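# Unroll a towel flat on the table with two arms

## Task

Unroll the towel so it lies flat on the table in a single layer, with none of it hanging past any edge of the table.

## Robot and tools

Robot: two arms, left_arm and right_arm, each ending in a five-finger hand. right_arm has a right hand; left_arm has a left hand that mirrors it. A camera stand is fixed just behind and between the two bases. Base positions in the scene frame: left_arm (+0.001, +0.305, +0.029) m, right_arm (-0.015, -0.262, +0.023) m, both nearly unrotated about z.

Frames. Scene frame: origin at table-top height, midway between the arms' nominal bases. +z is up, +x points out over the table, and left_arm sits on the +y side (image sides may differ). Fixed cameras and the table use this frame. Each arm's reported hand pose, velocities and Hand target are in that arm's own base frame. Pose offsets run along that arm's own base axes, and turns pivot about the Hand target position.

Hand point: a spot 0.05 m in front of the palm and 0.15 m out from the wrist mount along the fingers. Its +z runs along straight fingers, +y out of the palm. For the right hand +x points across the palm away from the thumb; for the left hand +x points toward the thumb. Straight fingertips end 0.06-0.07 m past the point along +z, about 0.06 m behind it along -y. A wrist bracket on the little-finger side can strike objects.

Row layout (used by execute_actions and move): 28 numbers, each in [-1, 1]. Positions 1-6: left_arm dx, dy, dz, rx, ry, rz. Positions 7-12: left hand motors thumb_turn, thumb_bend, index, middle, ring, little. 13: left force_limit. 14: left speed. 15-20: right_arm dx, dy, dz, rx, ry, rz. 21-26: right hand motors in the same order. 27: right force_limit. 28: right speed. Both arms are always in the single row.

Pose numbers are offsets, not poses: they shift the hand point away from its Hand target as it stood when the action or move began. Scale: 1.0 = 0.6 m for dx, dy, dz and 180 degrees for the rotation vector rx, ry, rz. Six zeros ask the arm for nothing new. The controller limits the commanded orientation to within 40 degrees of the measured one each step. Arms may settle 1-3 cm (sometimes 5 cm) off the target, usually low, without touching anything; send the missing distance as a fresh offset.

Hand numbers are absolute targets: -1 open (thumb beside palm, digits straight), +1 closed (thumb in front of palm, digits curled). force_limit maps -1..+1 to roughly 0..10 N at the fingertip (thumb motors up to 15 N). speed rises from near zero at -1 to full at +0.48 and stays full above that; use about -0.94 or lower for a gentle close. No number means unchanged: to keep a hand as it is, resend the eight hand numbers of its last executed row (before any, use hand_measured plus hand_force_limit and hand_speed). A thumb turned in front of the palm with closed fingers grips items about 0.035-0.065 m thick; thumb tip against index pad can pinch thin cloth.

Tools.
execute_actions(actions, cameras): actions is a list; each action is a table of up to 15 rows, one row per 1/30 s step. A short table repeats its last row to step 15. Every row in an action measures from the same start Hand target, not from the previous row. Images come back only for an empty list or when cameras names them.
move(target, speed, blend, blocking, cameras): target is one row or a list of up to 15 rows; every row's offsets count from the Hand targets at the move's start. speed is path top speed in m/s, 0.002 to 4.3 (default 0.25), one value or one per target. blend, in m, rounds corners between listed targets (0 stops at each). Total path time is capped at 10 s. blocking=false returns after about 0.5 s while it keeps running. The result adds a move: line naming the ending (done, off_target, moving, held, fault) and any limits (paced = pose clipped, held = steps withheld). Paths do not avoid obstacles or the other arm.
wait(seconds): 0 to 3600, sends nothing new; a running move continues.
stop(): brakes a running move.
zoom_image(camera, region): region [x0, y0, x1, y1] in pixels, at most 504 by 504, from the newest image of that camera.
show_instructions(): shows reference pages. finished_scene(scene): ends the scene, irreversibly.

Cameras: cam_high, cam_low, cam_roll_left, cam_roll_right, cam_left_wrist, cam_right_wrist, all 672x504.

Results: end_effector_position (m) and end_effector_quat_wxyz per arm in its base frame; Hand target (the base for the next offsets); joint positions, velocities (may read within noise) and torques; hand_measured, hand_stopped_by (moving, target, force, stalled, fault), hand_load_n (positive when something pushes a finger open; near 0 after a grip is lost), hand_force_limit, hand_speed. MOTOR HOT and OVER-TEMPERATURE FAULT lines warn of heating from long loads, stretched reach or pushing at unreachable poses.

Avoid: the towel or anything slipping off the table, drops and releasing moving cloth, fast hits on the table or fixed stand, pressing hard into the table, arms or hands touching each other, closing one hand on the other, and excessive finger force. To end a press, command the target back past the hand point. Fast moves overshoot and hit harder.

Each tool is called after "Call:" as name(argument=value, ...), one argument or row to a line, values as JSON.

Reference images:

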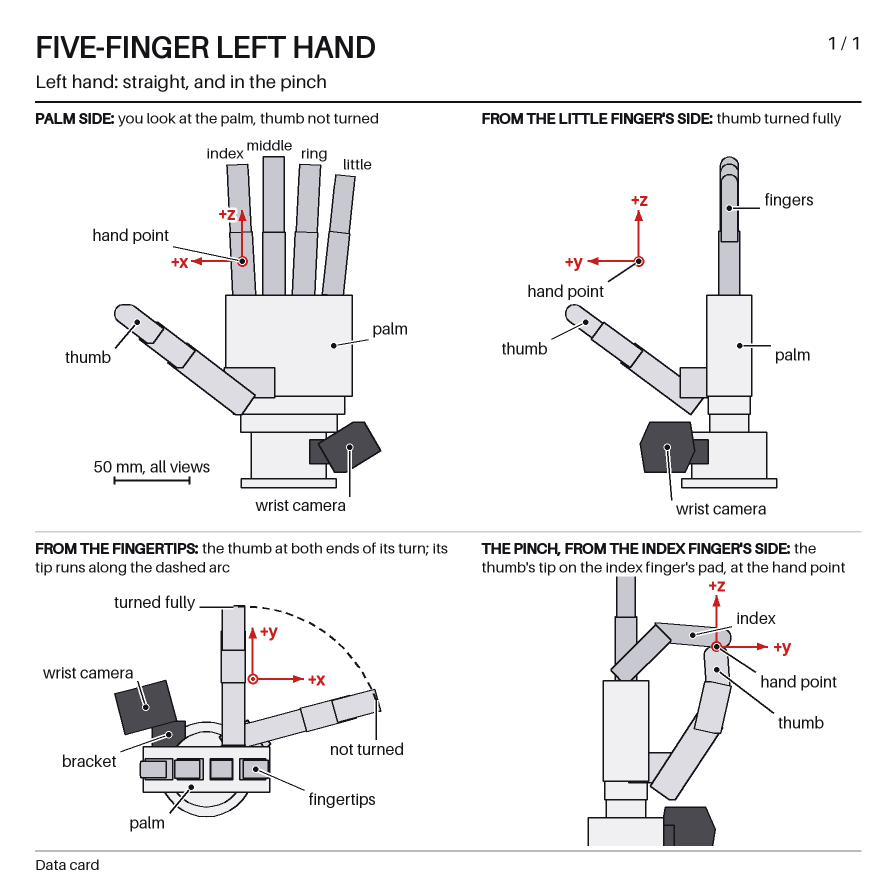

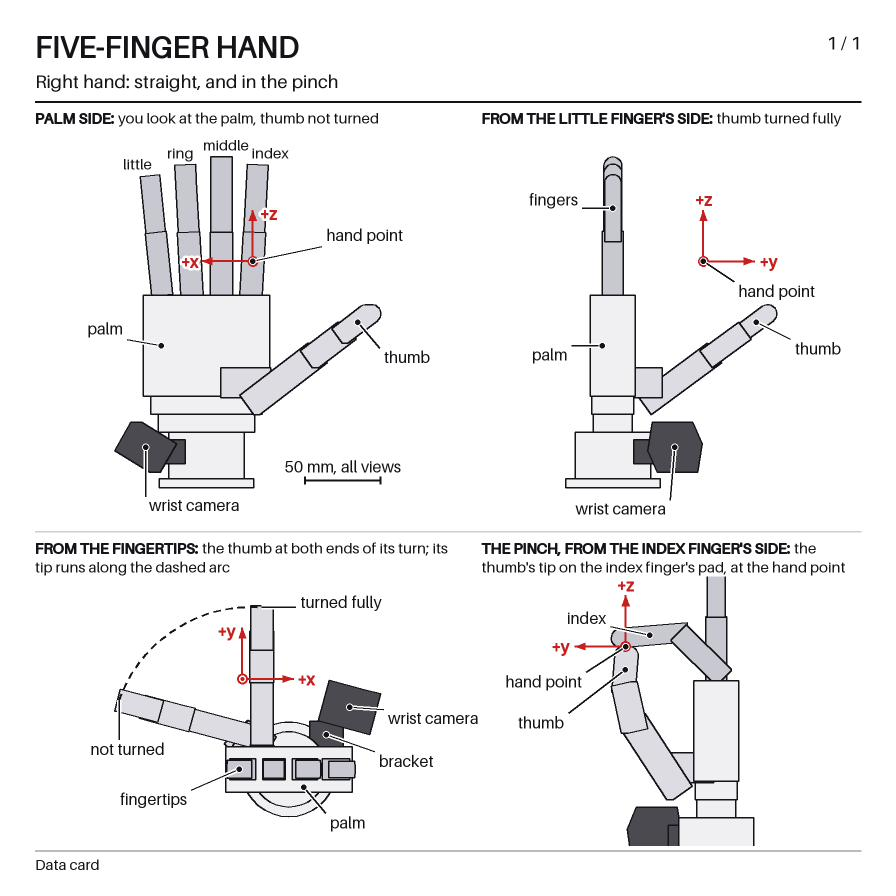

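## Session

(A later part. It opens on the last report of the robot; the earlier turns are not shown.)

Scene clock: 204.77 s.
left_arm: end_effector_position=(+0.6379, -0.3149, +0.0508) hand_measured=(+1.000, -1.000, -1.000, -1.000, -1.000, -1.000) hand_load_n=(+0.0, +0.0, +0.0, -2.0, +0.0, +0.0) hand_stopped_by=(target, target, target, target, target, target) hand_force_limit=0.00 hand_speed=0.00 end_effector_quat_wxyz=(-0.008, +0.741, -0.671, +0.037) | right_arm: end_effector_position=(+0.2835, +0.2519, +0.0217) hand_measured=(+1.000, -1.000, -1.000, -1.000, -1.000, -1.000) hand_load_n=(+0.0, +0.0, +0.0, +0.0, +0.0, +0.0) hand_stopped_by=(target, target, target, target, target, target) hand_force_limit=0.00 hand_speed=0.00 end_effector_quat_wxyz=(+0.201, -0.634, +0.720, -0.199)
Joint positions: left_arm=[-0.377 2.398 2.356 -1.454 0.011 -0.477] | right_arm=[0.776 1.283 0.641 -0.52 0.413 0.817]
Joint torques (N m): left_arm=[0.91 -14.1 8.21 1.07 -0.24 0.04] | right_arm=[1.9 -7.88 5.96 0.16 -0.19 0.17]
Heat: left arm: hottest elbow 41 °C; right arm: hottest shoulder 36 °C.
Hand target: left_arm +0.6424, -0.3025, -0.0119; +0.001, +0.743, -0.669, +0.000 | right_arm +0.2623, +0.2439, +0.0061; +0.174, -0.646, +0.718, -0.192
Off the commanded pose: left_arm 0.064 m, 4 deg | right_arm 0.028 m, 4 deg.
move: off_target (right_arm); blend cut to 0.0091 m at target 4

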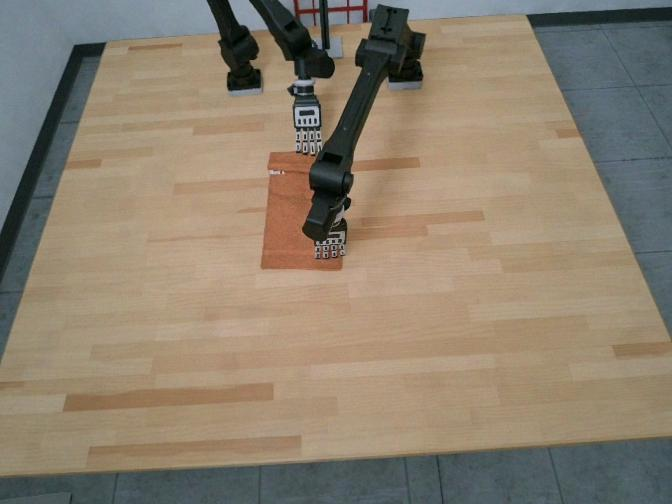

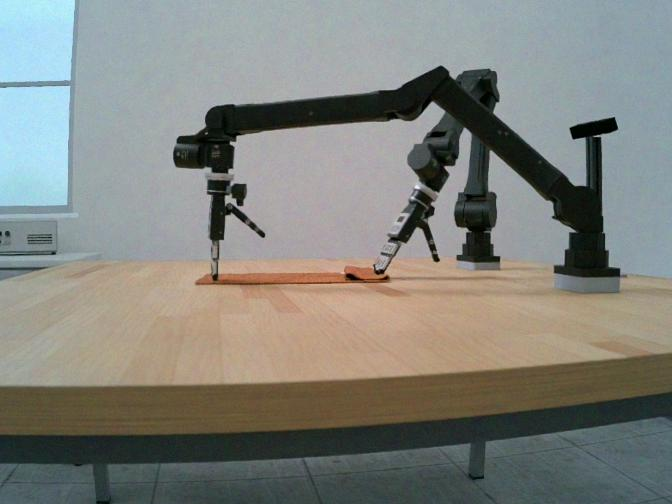

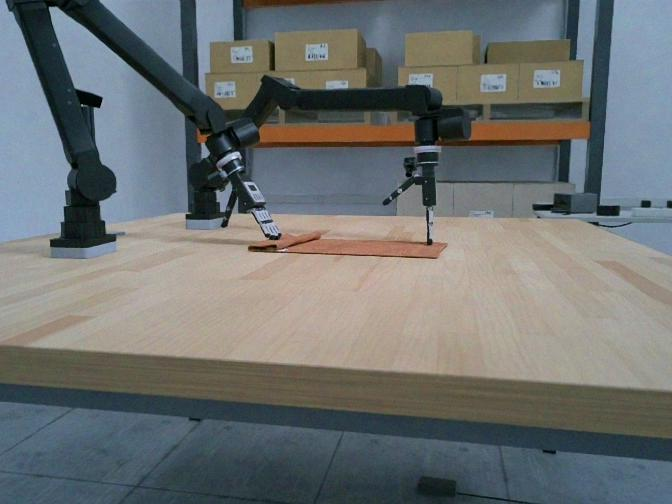

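Call:
move(
  target=[
    [0,0,0,0,0,0,1,-1,-1,-1,-1,-1,0,0,0,0,0.12,0,0,0,1,-1,-1,-1,-1,-1,0,0],
    [0,0,0,0,0,0,1,-1,-1,-1,-1,-1,0,0,0.158,0,0.12,0,0,0,1,-1,-1,-1,-1,-1,0,0],
    [0,0,0,0,0,0,1,-1,-1,-1,-1,-1,0,0,0.158,0,0.02,0,0,0,1,-1,-1,-1,-1,-1,0,0],
    [0,0,0,0,0,0,1,-1,-1,-1,-1,-1,0,0,0.135,0,0.0,0,0,0,1,-1,-1,-1,-1,-1,0,0],
    [0,0,0,0,0,0,1,-1,-1,-1,-1,-1,0,0,-0.03,0,-0.01,0,0,0,1,-1,-1,-1,-1,-1,0,0],
  ],
  speed=[0.15,0.15,0.1,0.08,0.08],
  blend=[0.02,0.01,0,0.005,0],
  cameras=["cam_high","cam_roll_left","cam_roll_right"],
)

Call:
zoom_image(
  camera="cam_high",
  region=[240, 130, 380, 280],
)

Call:
zoom_image(
  camera="cam_roll_left",
  region=[310, 220, 410, 300],
)

Call:
zoom_image(
  camera="cam_roll_right",
  region=[230, 200, 360, 280],
)

Scene clock: 209.63 s.
left_arm: end_effector_position=(+0.6379, -0.3149, +0.0508) hand_measured=(+1.000, -1.000, -1.000, -1.000, -1.000, -1.000) hand_load_n=(+0.0, +0.0, +0.0, -2.5, +0.0, +0.0) hand_stopped_by=(target, target, target, target, target, target) hand_force_limit=0.00 hand_speed=0.00 end_effector_quat_wxyz=(-0.008, +0.741, -0.671, +0.037) | right_arm: end_effector_position=(+0.2690, +0.2540, +0.0193) hand_measured=(+1.000, -1.000, -1.000, -1.000, -1.000, -1.000) hand_load_n=(+0.0, +0.0, +0.0, +0.0, +0.0, +0.0) hand_stopped_by=(target, target, target, target, target, target) hand_force_limit=0.00 hand_speed=0.00 end_effector_quat_wxyz=(+0.207, -0.630, +0.721, -0.200)
Joint positions: left_arm=[-0.377 2.398 2.356 -1.454 0.011 -0.477] | right_arm=[0.817 1.259 0.611 -0.519 0.433 0.862]
Joint torques (N m): left_arm=[0.97 -14.1 8.23 1.09 -0.24 0.04] | right_arm=[2.08 -7.18 5.5 -0.02 -0.36 0.15]
Heat: left arm: hottest elbow 41 °C; right arm: hottest elbow 36 °C.
Hand target: left_arm +0.6424, -0.3025, -0.0119; +0.001, +0.743, -0.669, +0.000 | right_arm +0.2442, +0.2437, +0.0000; +0.174, -0.646, +0.718, -0.192
Off the commanded pose: left_arm 0.064 m, 4 deg | right_arm 0.033 m, 4 deg.
move: off_target (right_arm)

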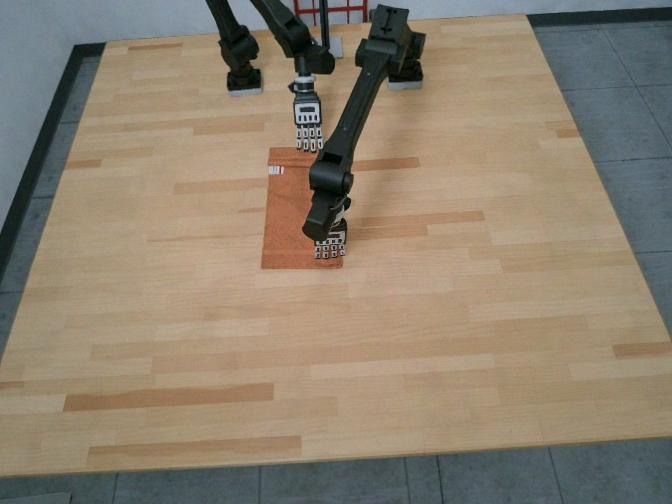

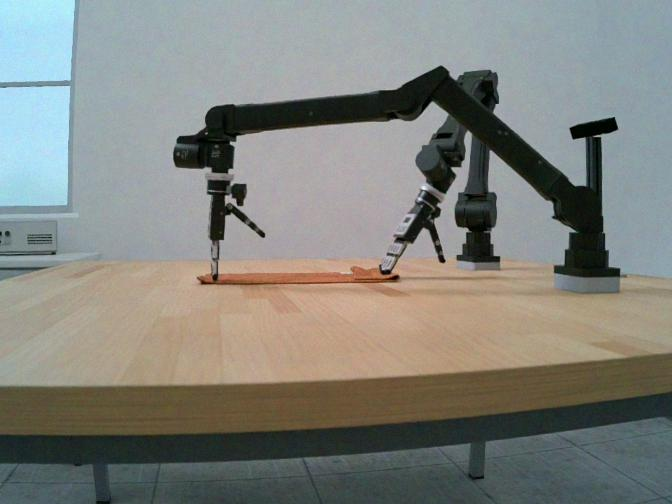

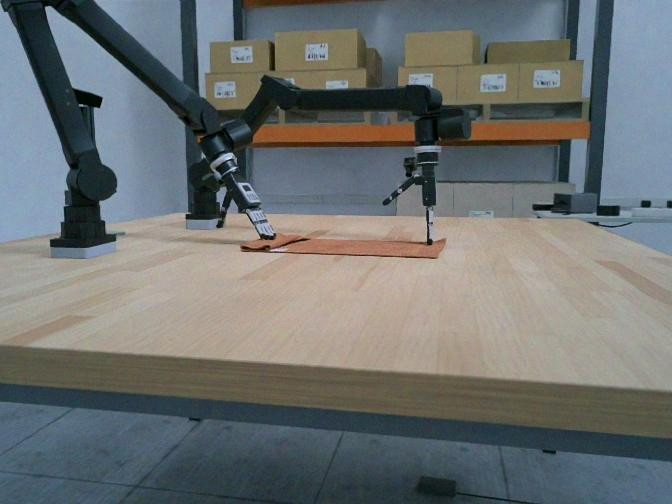

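Scaled by 3.360.

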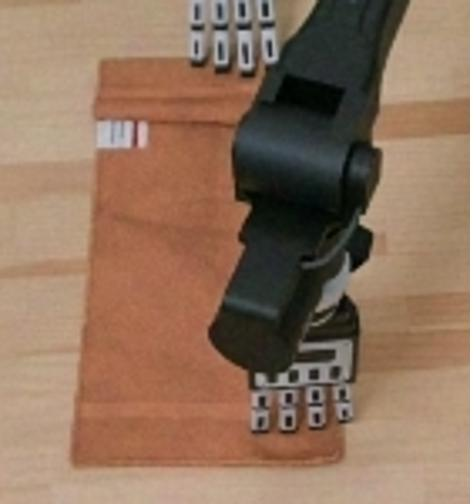

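Scaled by 5.040.

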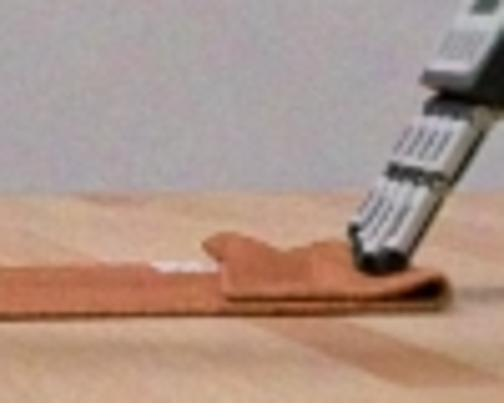

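Scaled by 3.877.

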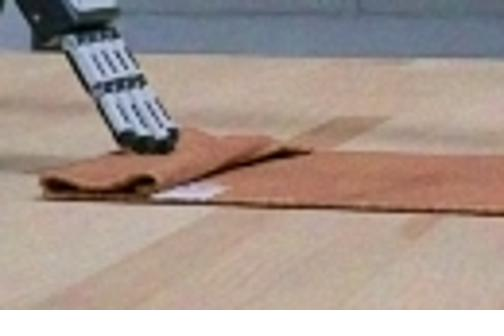

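Call:
move(
  target=[
    [0,0,0,0,0,0,1,-1,-1,-1,-1,-1,0,0,0,0,0.12,0,0,0,1,-1,-1,-1,-1,-1,0,0],
    [0,0,0,0,0,0,1,-1,-1,-1,-1,-1,0,0,0.126,0,0.12,0,0,0,1,-1,-1,-1,-1,-1,0,0],
    [0,0,0,0,0,0,1,-1,-1,-1,-1,-1,0,0,0.126,0,0.03,0,0,0,1,-1,-1,-1,-1,-1,0,0],
    [0,0,0,0,0,0,1,-1,-1,-1,-1,-1,0,0,0.105,0,0.01,0,0,0,1,-1,-1,-1,-1,-1,0,0],
    [0,0,0,0,0,0,1,-1,-1,-1,-1,-1,0,0,-0.065,0,0.0,0,0,0,1,-1,-1,-1,-1,-1,0,0],
  ],
  speed=[0.15,0.15,0.1,0.08,0.08],
  blend=[0.02,0.01,0,0.005,0],
  cameras=["cam_high","cam_roll_left","cam_roll_right"],
)

Call:
zoom_image(
  camera="cam_high",
  region=[240, 130, 380, 280],
)

Call:
zoom_image(
  camera="cam_roll_left",
  region=[330, 220, 430, 300],
)

Call:
zoom_image(
  camera="cam_roll_right",
  region=[210, 200, 340, 280],
)

Scene clock: 214.37 s.
left_arm: end_effector_position=(+0.6379, -0.3149, +0.0508) hand_measured=(+1.000, -1.000, -1.000, -1.000, -1.000, -1.000) hand_load_n=(+0.0, +0.0, +0.0, -2.5, +0.0, +0.0) hand_stopped_by=(target, target, target, target, target, target) hand_force_limit=0.00 hand_speed=0.00 end_effector_quat_wxyz=(-0.008, +0.741, -0.671, +0.037) | right_arm: end_effector_position=(+0.2287, +0.2560, +0.0187) hand_measured=(+1.000, -1.000, -1.000, -1.000, -1.000, -1.000) hand_load_n=(+0.0, +0.0, +0.0, +0.0, +0.0, +0.0) hand_stopped_by=(target, target, target, target, target, target) hand_force_limit=0.00 hand_speed=0.00 end_effector_quat_wxyz=(+0.207, -0.630, +0.722, -0.197)
Joint positions: left_arm=[-0.377 2.398 2.356 -1.454 0.011 -0.477] | right_arm=[0.924 1.193 0.561 -0.584 0.468 0.975]
Joint torques (N m): left_arm=[0.91 -14.15 8.23 1.09 -0.24 0.04] | right_arm=[2.14 -6.18 5.53 -0.09 -0.47 0.14]
Heat: left arm: hottest elbow 41 °C; right arm: hottest shoulder 35 °C.
Hand target: left_arm +0.6424, -0.3025, -0.0119; +0.001, +0.743, -0.669, +0.000 | right_arm +0.2052, +0.2439, +0.0001; +0.174, -0.646, +0.718, -0.192
Off the commanded pose: left_arm 0.064 m, 4 deg | right_arm 0.032 m, 4 deg.
move: off_target (right_arm)

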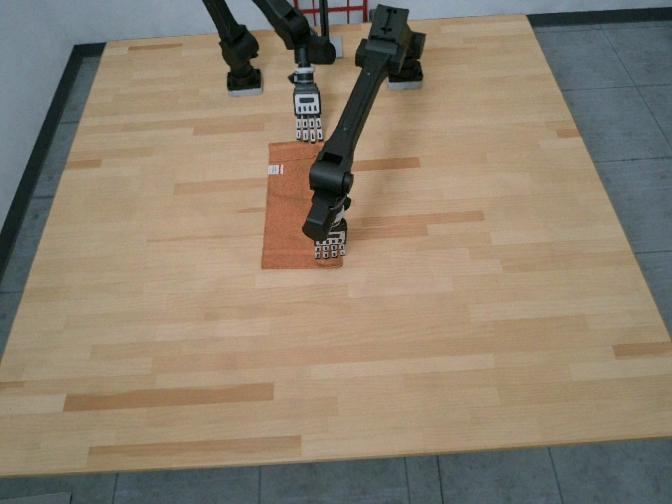

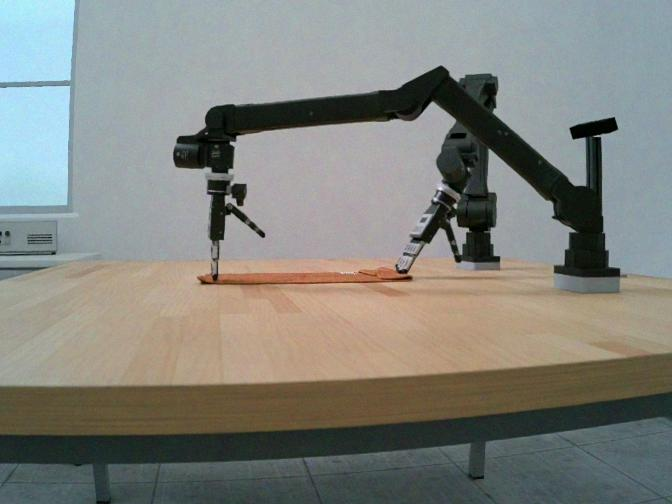

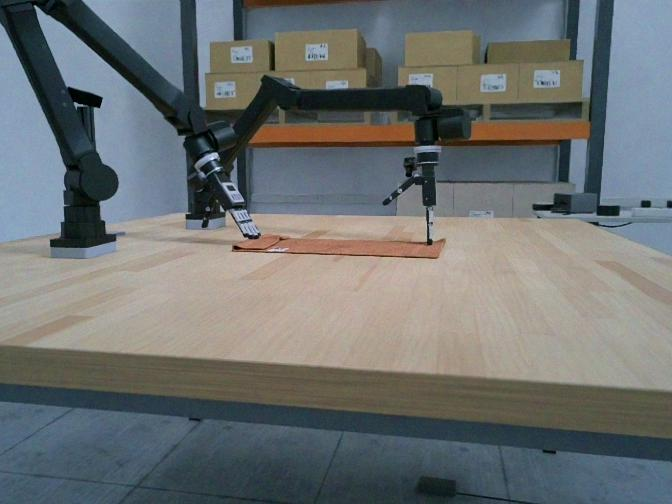

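Scaled by 3.360.

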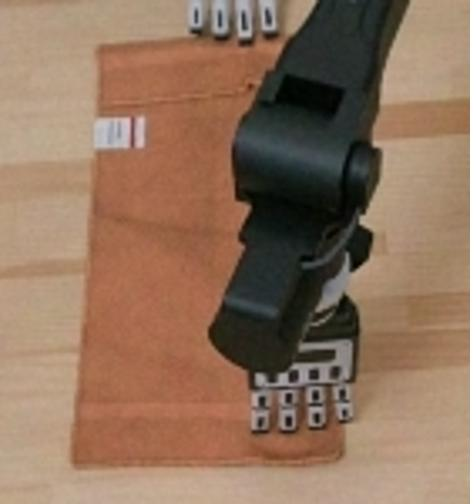

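Scaled by 5.040.

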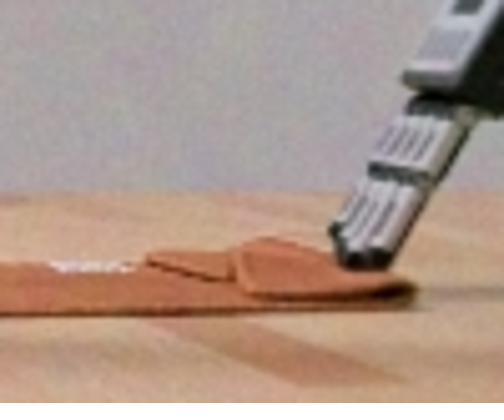

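Scaled by 3.877.

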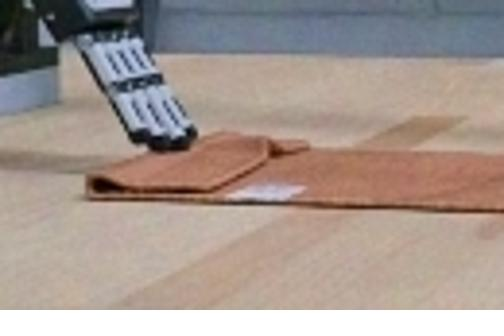

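Call:
move(
  target=[
    [0,0,0,0,0,0,1,-1,-1,-1,-1,-1,0,0,0,0,0.05,0,0,0,1,-1,-1,-1,-1,-1,0,0],
    [0,0,0.2,0,0,0,1,-1,-1,-1,-1,-1,0,0,0.02,-0.05,0.25,0,0,0,1,-1,-1,-1,-1,-1,0,0],
    [-0.17,0,0.2,0,0,0,1,-1,-1,-1,-1,-1,0,0,0.02,-0.05,0.25,0,0,0,1,-1,-1,-1,-1,-1,0,0],
    [-0.17,0,0.0,0,0,0,1,-1,-1,-1,-1,-1,0,0,0.02,-0.05,0.25,0,0,0,1,-1,-1,-1,-1,-1,0,0],
  ],
  speed=[0.1,0.15,0.15,0.08],
  blend=[0.01,0.02,0.01,0],
  cameras=["cam_high","cam_roll_left","cam_roll_right"],
)

Call:
zoom_image(
  camera="cam_high",
  region=[240, 130, 380, 280],
)

Call:
zoom_image(
  camera="cam_roll_left",
  region=[330, 220, 430, 300],
)

Scene clock: 218.77 s.
left_arm: end_effector_position=(+0.5511, -0.3069, +0.0467) hand_measured=(+1.000, -1.000, -1.000, -1.000, -1.000, -1.000) hand_load_n=(+0.0, +0.0, +0.0, -2.5, +0.0, +0.0) hand_stopped_by=(target, target, target, target, target, target) hand_force_limit=0.00 hand_speed=0.00 end_effector_quat_wxyz=(-0.012, +0.738, -0.674, +0.039) | right_arm: end_effector_position=(+0.2092, +0.2090, +0.1318) hand_measured=(+1.000, -1.000, -1.000, -1.000, -1.000, -1.000) hand_load_n=(+0.5, +0.0, +0.0, +0.0, +0.0, +0.0) hand_stopped_by=(target, target, target, target, target, target) hand_force_limit=0.00 hand_speed=0.00 end_effector_quat_wxyz=(+0.161, -0.649, +0.718, -0.193)
Joint positions: left_arm=[-0.418 2.114 1.843 -1.217 0.002 -0.508] | right_arm=[0.85 0.938 0.743 -1.08 0.42 0.888]
Joint torques (N m): left_arm=[-0.09 -12.69 4.77 1.83 0.08 -0.18] | right_arm=[-0.38 -5.19 13.19 0.65 0.14 -0.06]
Heat: left arm: hottest elbow 41 °C; right arm: hottest elbow 36 °C.
Hand target: left_arm +0.5403, -0.3026, -0.0119; +0.001, +0.743, -0.669, +0.000 | right_arm +0.2172, +0.2138, +0.1500; +0.174, -0.646, +0.718, -0.192
Off the commanded pose: left_arm 0.060 m, 5 deg | right_arm 0.021 m, 1 deg.
move: off_target (left_arm, right_arm)

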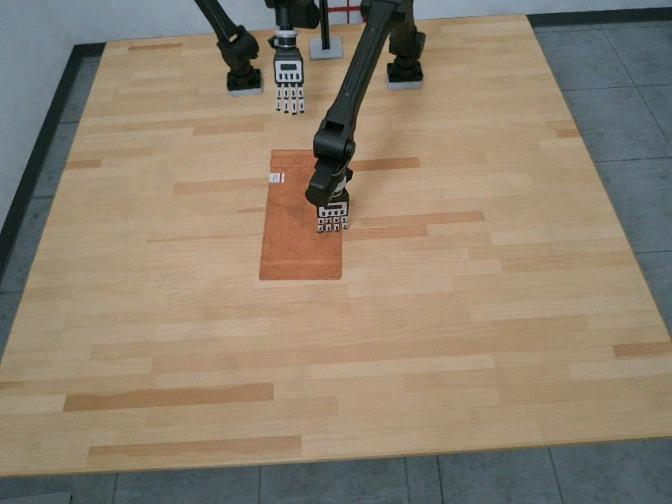

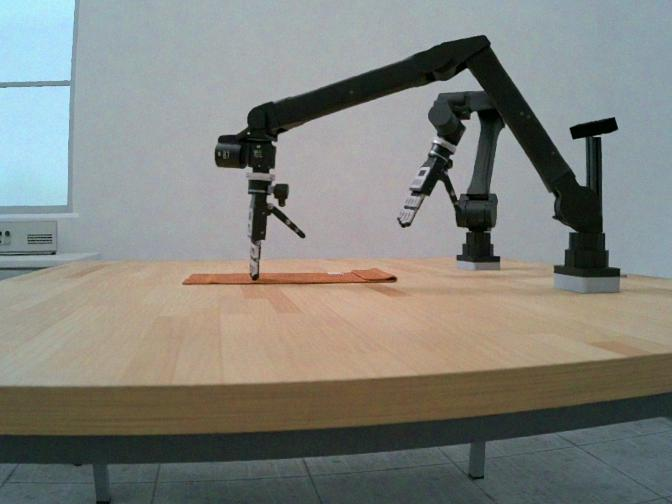

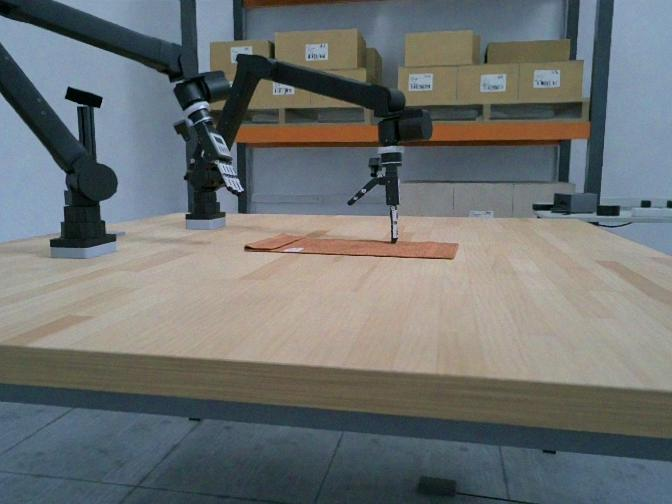

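Scaled by 3.360.

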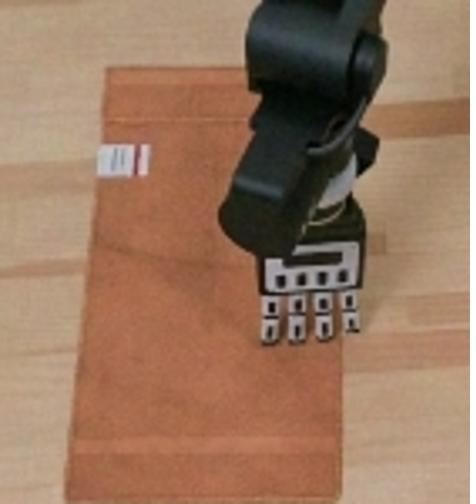

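Scaled by 5.040.

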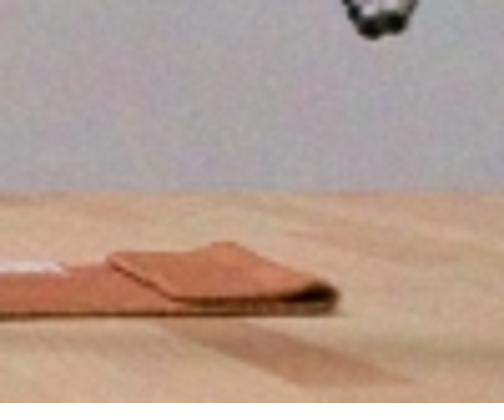

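Call:
move(
  target=[
    [0.15,0,0.0,0,0,0,1,-1,-1,-1,-1,-1,0,0,0,0,0,0,0,0,1,-1,-1,-1,-1,-1,0,0],
  ],
  speed=0.07,
  cameras=["cam_high","cam_roll_left","cam_roll_right"],
)

Call:
zoom_image(
  camera="cam_high",
  region=[240, 130, 380, 310],
)

Call:
zoom_image(
  camera="cam_roll_left",
  region=[300, 220, 400, 300],
)

Scene clock: 221.03 s.
left_arm: end_effector_position=(+0.6314, -0.3148, +0.0497) hand_measured=(+1.000, -1.000, -1.000, -1.000, -1.000, -1.000) hand_load_n=(+0.0, +0.0, +0.0, -1.5, +0.0, +0.0) hand_stopped_by=(target, target, target, target, target, target) hand_force_limit=0.00 hand_speed=0.00 end_effector_quat_wxyz=(-0.012, +0.742, -0.669, +0.044) | right_arm: end_effector_position=(+0.2092, +0.2090, +0.1318) hand_measured=(+1.000, -1.000, -1.000, -1.000, -1.000, -1.000) hand_load_n=(+0.0, +0.0, +0.0, +0.0, +0.0, +0.0) hand_stopped_by=(target, target, target, target, target, target) hand_force_limit=0.00 hand_speed=0.00 end_effector_quat_wxyz=(+0.161, -0.649, +0.718, -0.193)
Joint positions: left_arm=[-0.381 2.353 2.271 -1.398 0.009 -0.485] | right_arm=[0.85 0.938 0.743 -1.08 0.42 0.888]
Joint torques (N m): left_arm=[0.79 -13.68 8.17 0.4 -0.13 0.04] | right_arm=[-0.32 -5.25 13.18 0.65 0.14 -0.05]
Heat: left arm: hottest elbow 41 °C; right arm: hottest elbow 36 °C.
Hand target: left_arm +0.6303, -0.3027, -0.0119; +0.001, +0.743, -0.669, +0.000 | right_arm +0.2172, +0.2138, +0.1500; +0.174, -0.646, +0.718, -0.192
Off the commanded pose: left_arm 0.063 m, 5 deg | right_arm 0.020 m, 1 deg.
move: off_target (left_arm)

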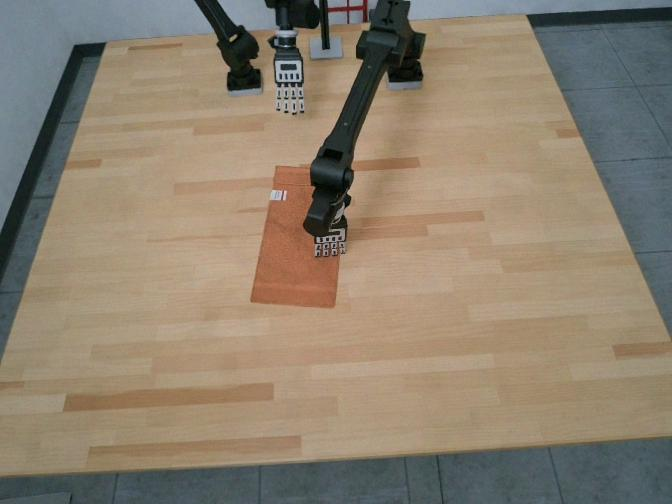

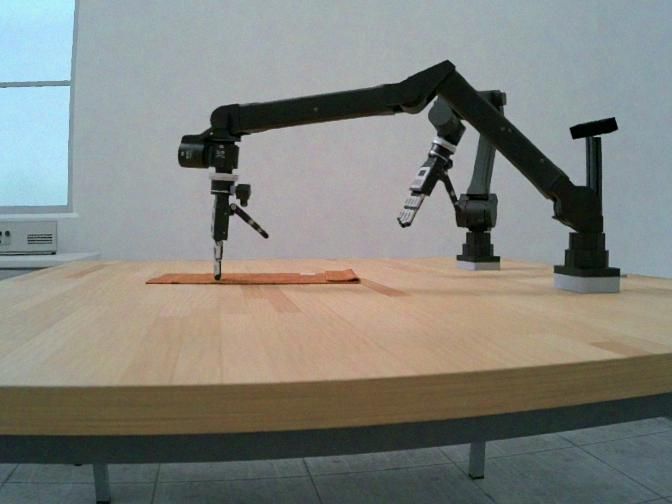

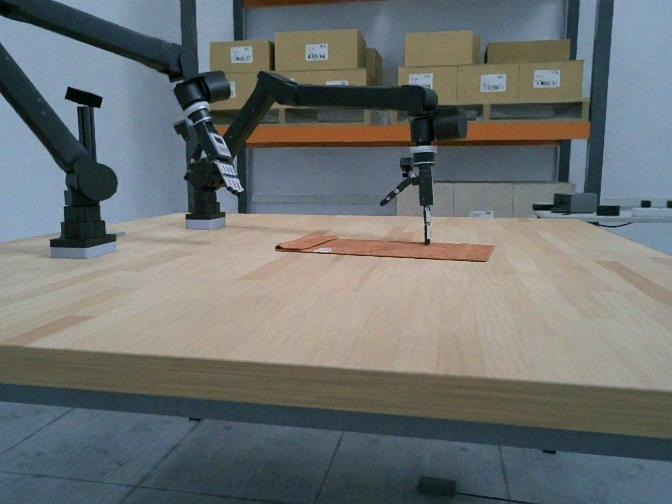

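Scaled by 2.800.

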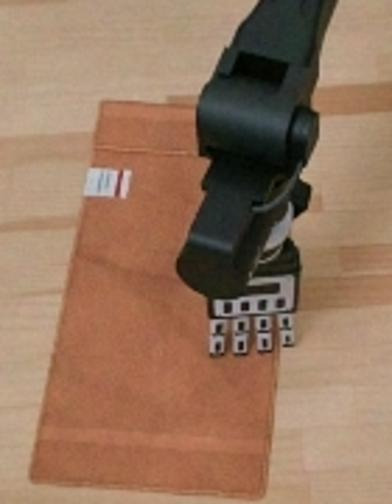

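Scaled by 5.040.

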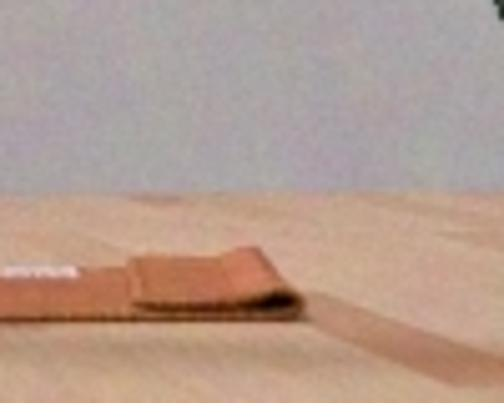

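Call:
move(
  target=[
    [0,0,0.0,0,0,0,1,-1,-1,-1,-1,-1,0,0,0.293,0.067,-0.1,0,0,0,1,-1,-1,-1,-1,-1,0,0],
    [0,0,0.0,0,0,0,1,-1,-1,-1,-1,-1,0,0,0.293,0.067,-0.225,0,0,0,1,-1,-1,-1,-1,-1,0,0],
    [0,0,0.0,0,0,0,1,-1,-1,-1,-1,-1,0,0,0.12,0.067,-0.25,0,0,0,1,-1,-1,-1,-1,-1,0,0],
  ],
  speed=[0.15,0.08,0.08],
  cameras=["cam_high","cam_roll_left","cam_roll_right"],
)

Call:
zoom_image(
  camera="cam_high",
  region=[240, 130, 380, 310],
)

Call:
zoom_image(
  camera="cam_roll_left",
  region=[300, 220, 400, 300],
)

Call:
zoom_image(
  camera="cam_roll_right",
  region=[230, 200, 360, 280],
)

Scene clock: 226.77 s.
left_arm: end_effector_position=(+0.6315, -0.3149, +0.0498) hand_measured=(+1.000, -1.000, -1.000, -1.000, -1.000, -1.000) hand_load_n=(+0.0, +0.0, +0.0, -2.0, +0.0, +0.0) hand_stopped_by=(target, target, target, target, target, target) hand_force_limit=0.00 hand_speed=0.00 end_effector_quat_wxyz=(-0.011, +0.742, -0.669, +0.044) | right_arm: end_effector_position=(+0.3025, +0.2588, +0.0140) hand_measured=(+1.000, -1.000, -1.000, -1.000, -1.000, -1.000) hand_load_n=(+0.0, +0.0, +0.0, +0.0, +0.0, +0.0) hand_stopped_by=(target, target, target, target, target, target) hand_force_limit=0.00 hand_speed=0.00 end_effector_quat_wxyz=(+0.195, -0.639, +0.717, -0.197)
Joint positions: left_arm=[-0.381 2.353 2.272 -1.398 0.009 -0.484] | right_arm=[0.748 1.356 0.685 -0.491 0.396 0.78]
Joint torques (N m): left_arm=[0.73 -13.8 8.14 0.47 -0.14 0.06] | right_arm=[1.32 -8.12 6.72 0.75 -0.01 0.17]
Heat: left arm: hottest elbow 41 °C; right arm: hottest elbow 37 °C.
Hand target: left_arm +0.6303, -0.3027, -0.0119; +0.001, +0.743, -0.670, +0.000 | right_arm +0.2893, +0.2540, +0.0001; +0.174, -0.646, +0.718, -0.192
Off the commanded pose: left_arm 0.063 m, 5 deg | right_arm 0.020 m, 3 deg.
move: off_target (right_arm)

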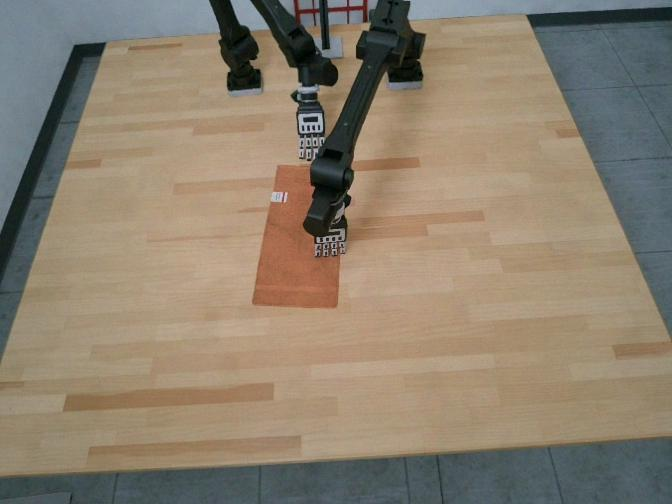

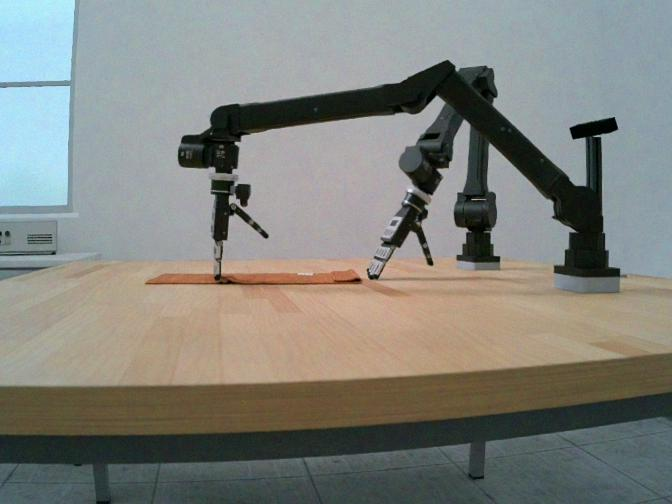

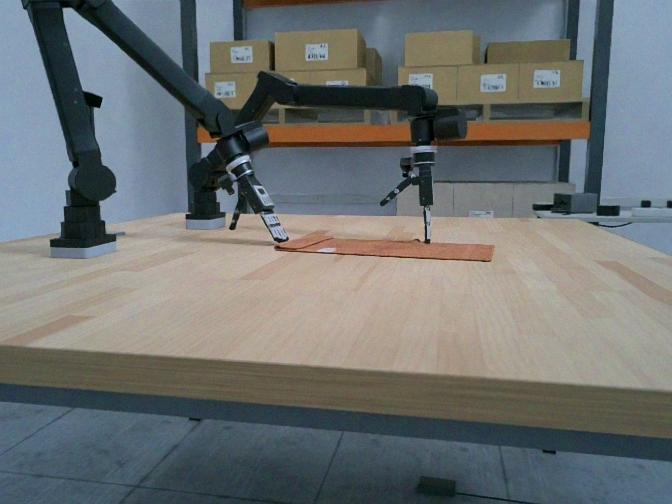

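Scaled by 2.800.

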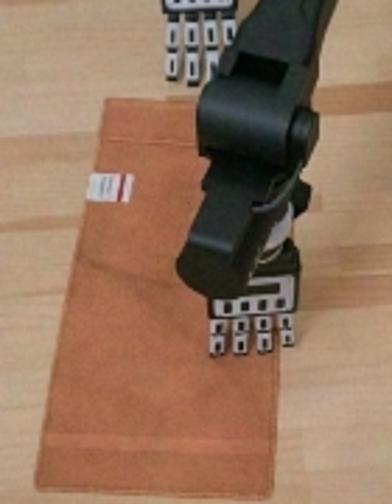

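Scaled by 5.040.

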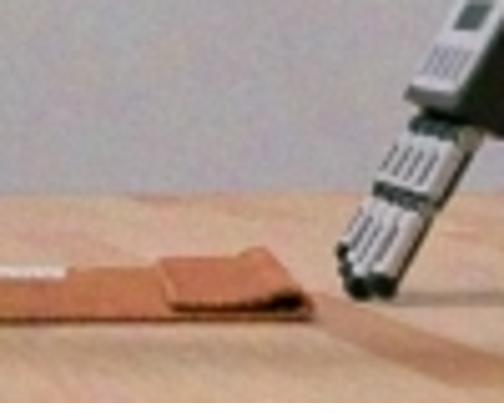

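Scaled by 3.877.

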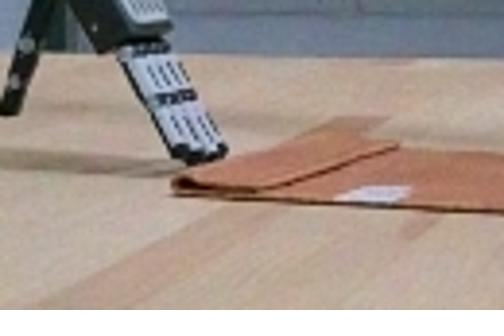

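Call:
move(
  target=[
    [0,0,0.0,0,0,0,1,-1,-1,-1,-1,-1,0,0,0,0,0.11,0,0,0,1,-1,-1,-1,-1,-1,0,0],
    [0,0,0.0,0,0,0,1,-1,-1,-1,-1,-1,0,0,0.156,0,0.11,0,0,0,1,-1,-1,-1,-1,-1,0,0],
    [0,0,0.0,0,0,0,1,-1,-1,-1,-1,-1,0,0,0.156,0,0.01,0,0,0,1,-1,-1,-1,-1,-1,0,0],
    [0,0,0.0,0,0,0,1,-1,-1,-1,-1,-1,0,0,0.02,0,0,0,0,0,1,-1,-1,-1,-1,-1,0,0],
  ],
  speed=[0.15,0.15,0.08,0.06],
  blend=[0.01,0.01,0,0],
  cameras=["cam_high","cam_roll_left","cam_roll_right"],
)

Call:
zoom_image(
  camera="cam_high",
  region=[240, 130, 380, 310],
)

Call:
zoom_image(
  camera="cam_roll_left",
  region=[300, 220, 400, 300],
)

Call:
zoom_image(
  camera="cam_roll_right",
  region=[230, 200, 360, 280],
)

Scene clock: 231.50 s.
left_arm: end_effector_position=(+0.6313, -0.3148, +0.0498) hand_measured=(+1.000, -1.000, -1.000, -1.000, -1.000, -1.000) hand_load_n=(+0.0, +0.0, +0.0, -1.5, +0.0, +0.0) hand_stopped_by=(target, target, target, target, target, target) hand_force_limit=0.00 hand_speed=0.00 end_effector_quat_wxyz=(-0.011, +0.742, -0.669, +0.044) | right_arm: end_effector_position=(+0.3267, +0.2595, +0.0207) hand_measured=(+1.000, -1.000, -1.000, -1.000, -1.000, -1.000) hand_load_n=(+0.0, +0.0, +0.0, +0.0, +0.0, +0.0) hand_stopped_by=(target, target, target, target, target, target) hand_force_limit=0.00 hand_speed=0.00 end_effector_quat_wxyz=(+0.203, -0.630, +0.721, -0.203)
Joint positions: left_arm=[-0.381 2.353 2.272 -1.399 0.009 -0.484] | right_arm=[0.711 1.381 0.723 -0.474 0.396 0.756]
Joint torques (N m): left_arm=[0.73 -13.8 8.13 0.53 -0.14 0.05] | right_arm=[2.32 -9 5.44 0.46 -0.37 0.12]
Heat: left arm: hottest elbow 41 °C; right arm: hottest elbow 37 °C.
Hand target: left_arm +0.6303, -0.3027, -0.0119; +0.001, +0.743, -0.669, +0.000 | right_arm +0.3012, +0.2541, +0.0000; +0.174, -0.646, +0.718, -0.192
Off the commanded pose: left_arm 0.063 m, 5 deg | right_arm 0.033 m, 4 deg.
move: off_target (right_arm)

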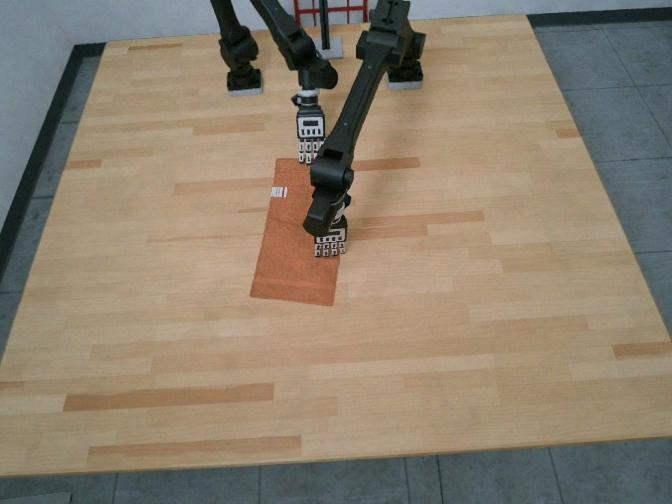

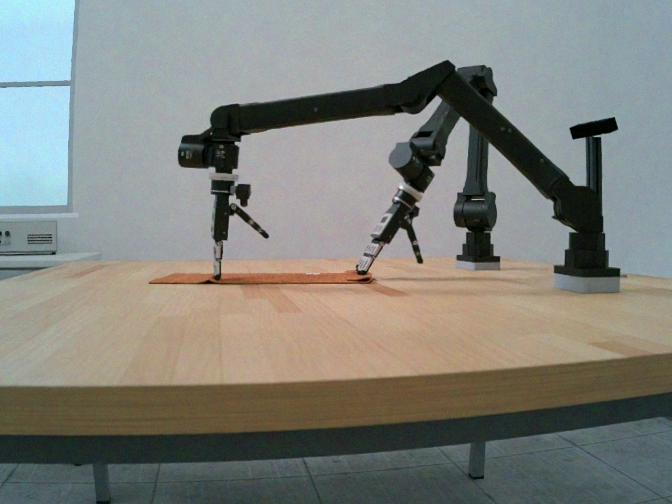

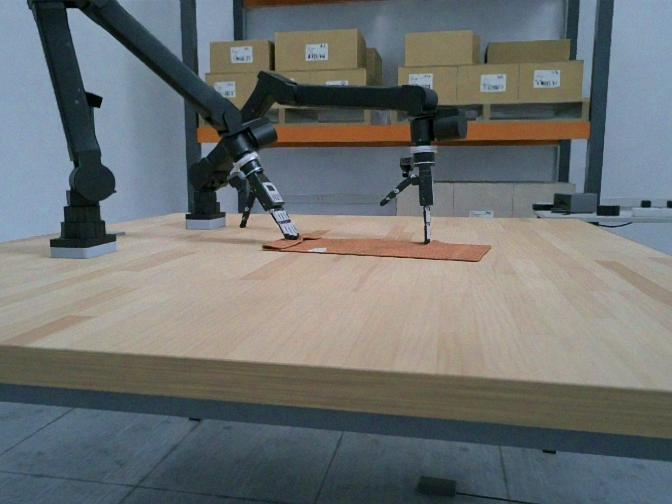

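Scaled by 2.800.

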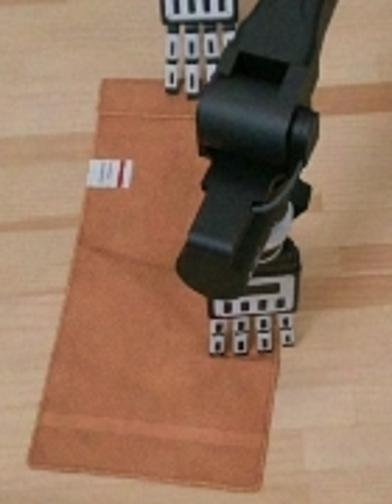

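Scaled by 5.040.

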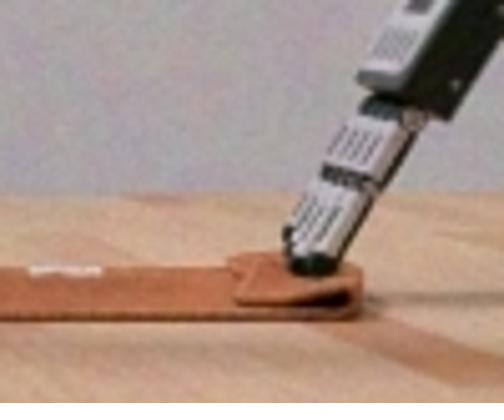

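Scaled by 3.877.

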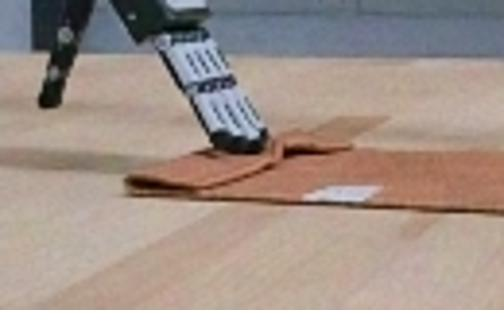

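Call:
move(
  target=[
    [0,0,0.0,0,0,0,1,-1,-1,-1,-1,-1,0,0,-0.1,0,0,0,0,0,1,-1,-1,-1,-1,-1,0,0],
  ],
  speed=0.05,
  cameras=["cam_high","cam_roll_left","cam_roll_right"],
)

Call:
zoom_image(
  camera="cam_high",
  region=[240, 130, 380, 310],
)

Call:
zoom_image(
  camera="cam_roll_left",
  region=[320, 220, 420, 300],
)

Call:
zoom_image(
  camera="cam_roll_right",
  region=[210, 200, 340, 280],
)

Scene clock: 233.67 s.
left_arm: end_effector_position=(+0.6313, -0.3148, +0.0498) hand_measured=(+1.000, -1.000, -1.000, -1.000, -1.000, -1.000) hand_load_n=(+0.0, +0.0, +0.0, -1.0, +0.5, +0.0) hand_stopped_by=(target, target, target, target, target, target) hand_force_limit=0.00 hand_speed=0.00 end_effector_quat_wxyz=(-0.011, +0.742, -0.669, +0.044) | right_arm: end_effector_position=(+0.2592, +0.2626, +0.0128) hand_measured=(+1.000, -1.000, -1.000, -1.000, -1.000, -1.000) hand_load_n=(+0.0, +0.0, +0.0, +0.0, +0.0, +0.0) hand_stopped_by=(target, target, target, target, target, target) hand_force_limit=0.00 hand_speed=0.00 end_effector_quat_wxyz=(+0.197, -0.636, +0.720, -0.196)
Joint positions: left_arm=[-0.381 2.353 2.272 -1.399 0.009 -0.484] | right_arm=[0.852 1.286 0.62 -0.536 0.435 0.894]
Joint torques (N m): left_arm=[0.67 -13.8 8.13 0.51 -0.14 0.05] | right_arm=[1.85 -8 6 0.23 -0.1 0.15]
Heat: left arm: hottest elbow 41 °C; right arm: hottest elbow 36 °C.
Hand target: left_arm +0.6303, -0.3027, -0.0119; +0.001, +0.743, -0.669, +0.000 | right_arm +0.2413, +0.2541, +0.0002; +0.174, -0.646, +0.718, -0.192
Off the commanded pose: left_arm 0.063 m, 5 deg | right_arm 0.024 m, 3 deg.
move: off_target (right_arm)

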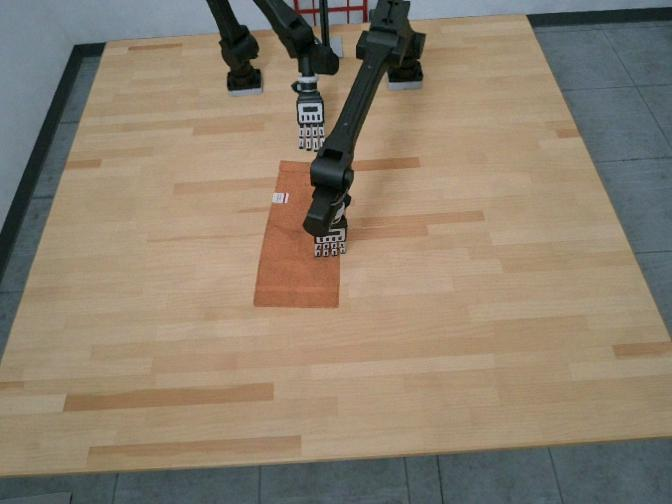

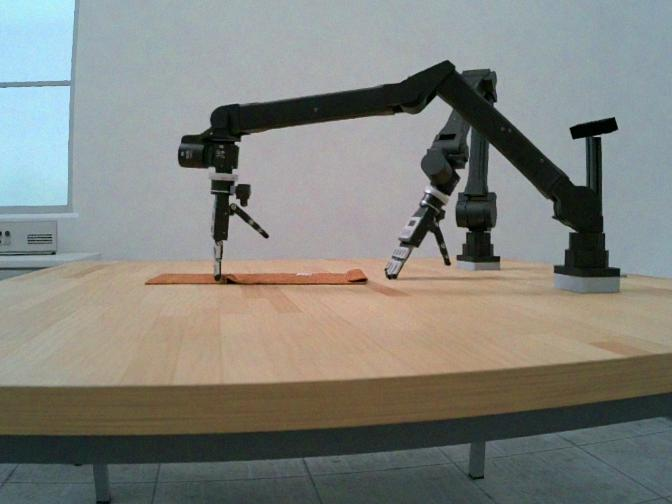

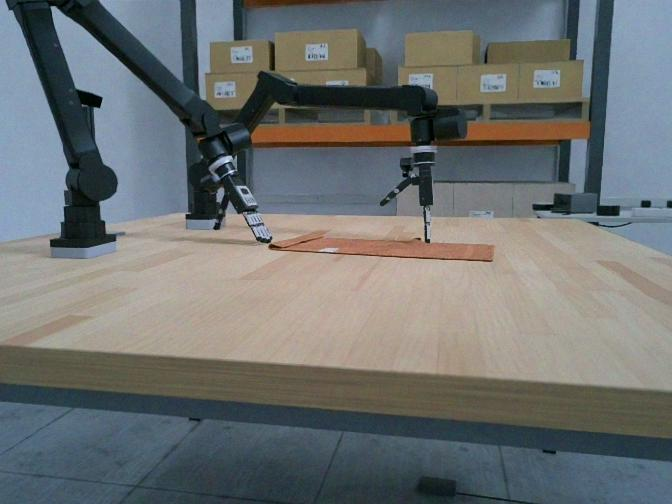

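Scaled by 2.800.

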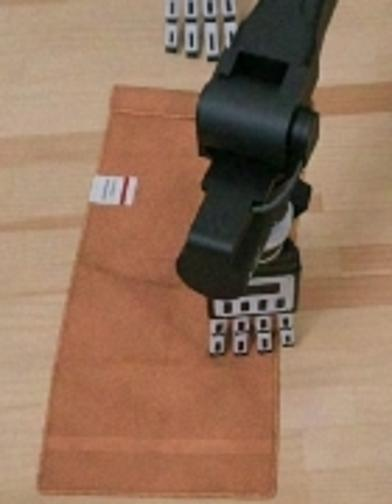

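Scaled by 5.040.

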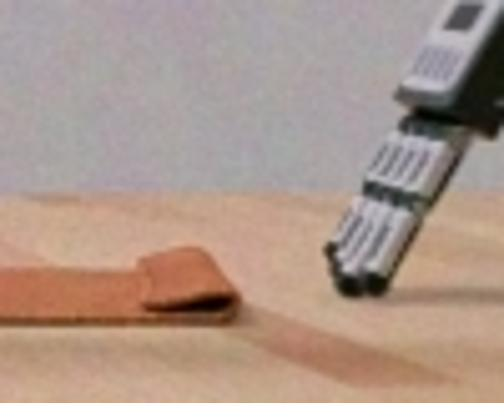

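Scaled by 3.877.

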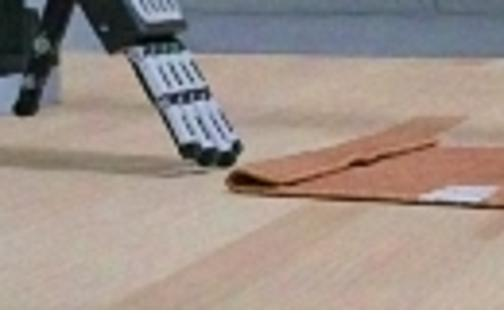

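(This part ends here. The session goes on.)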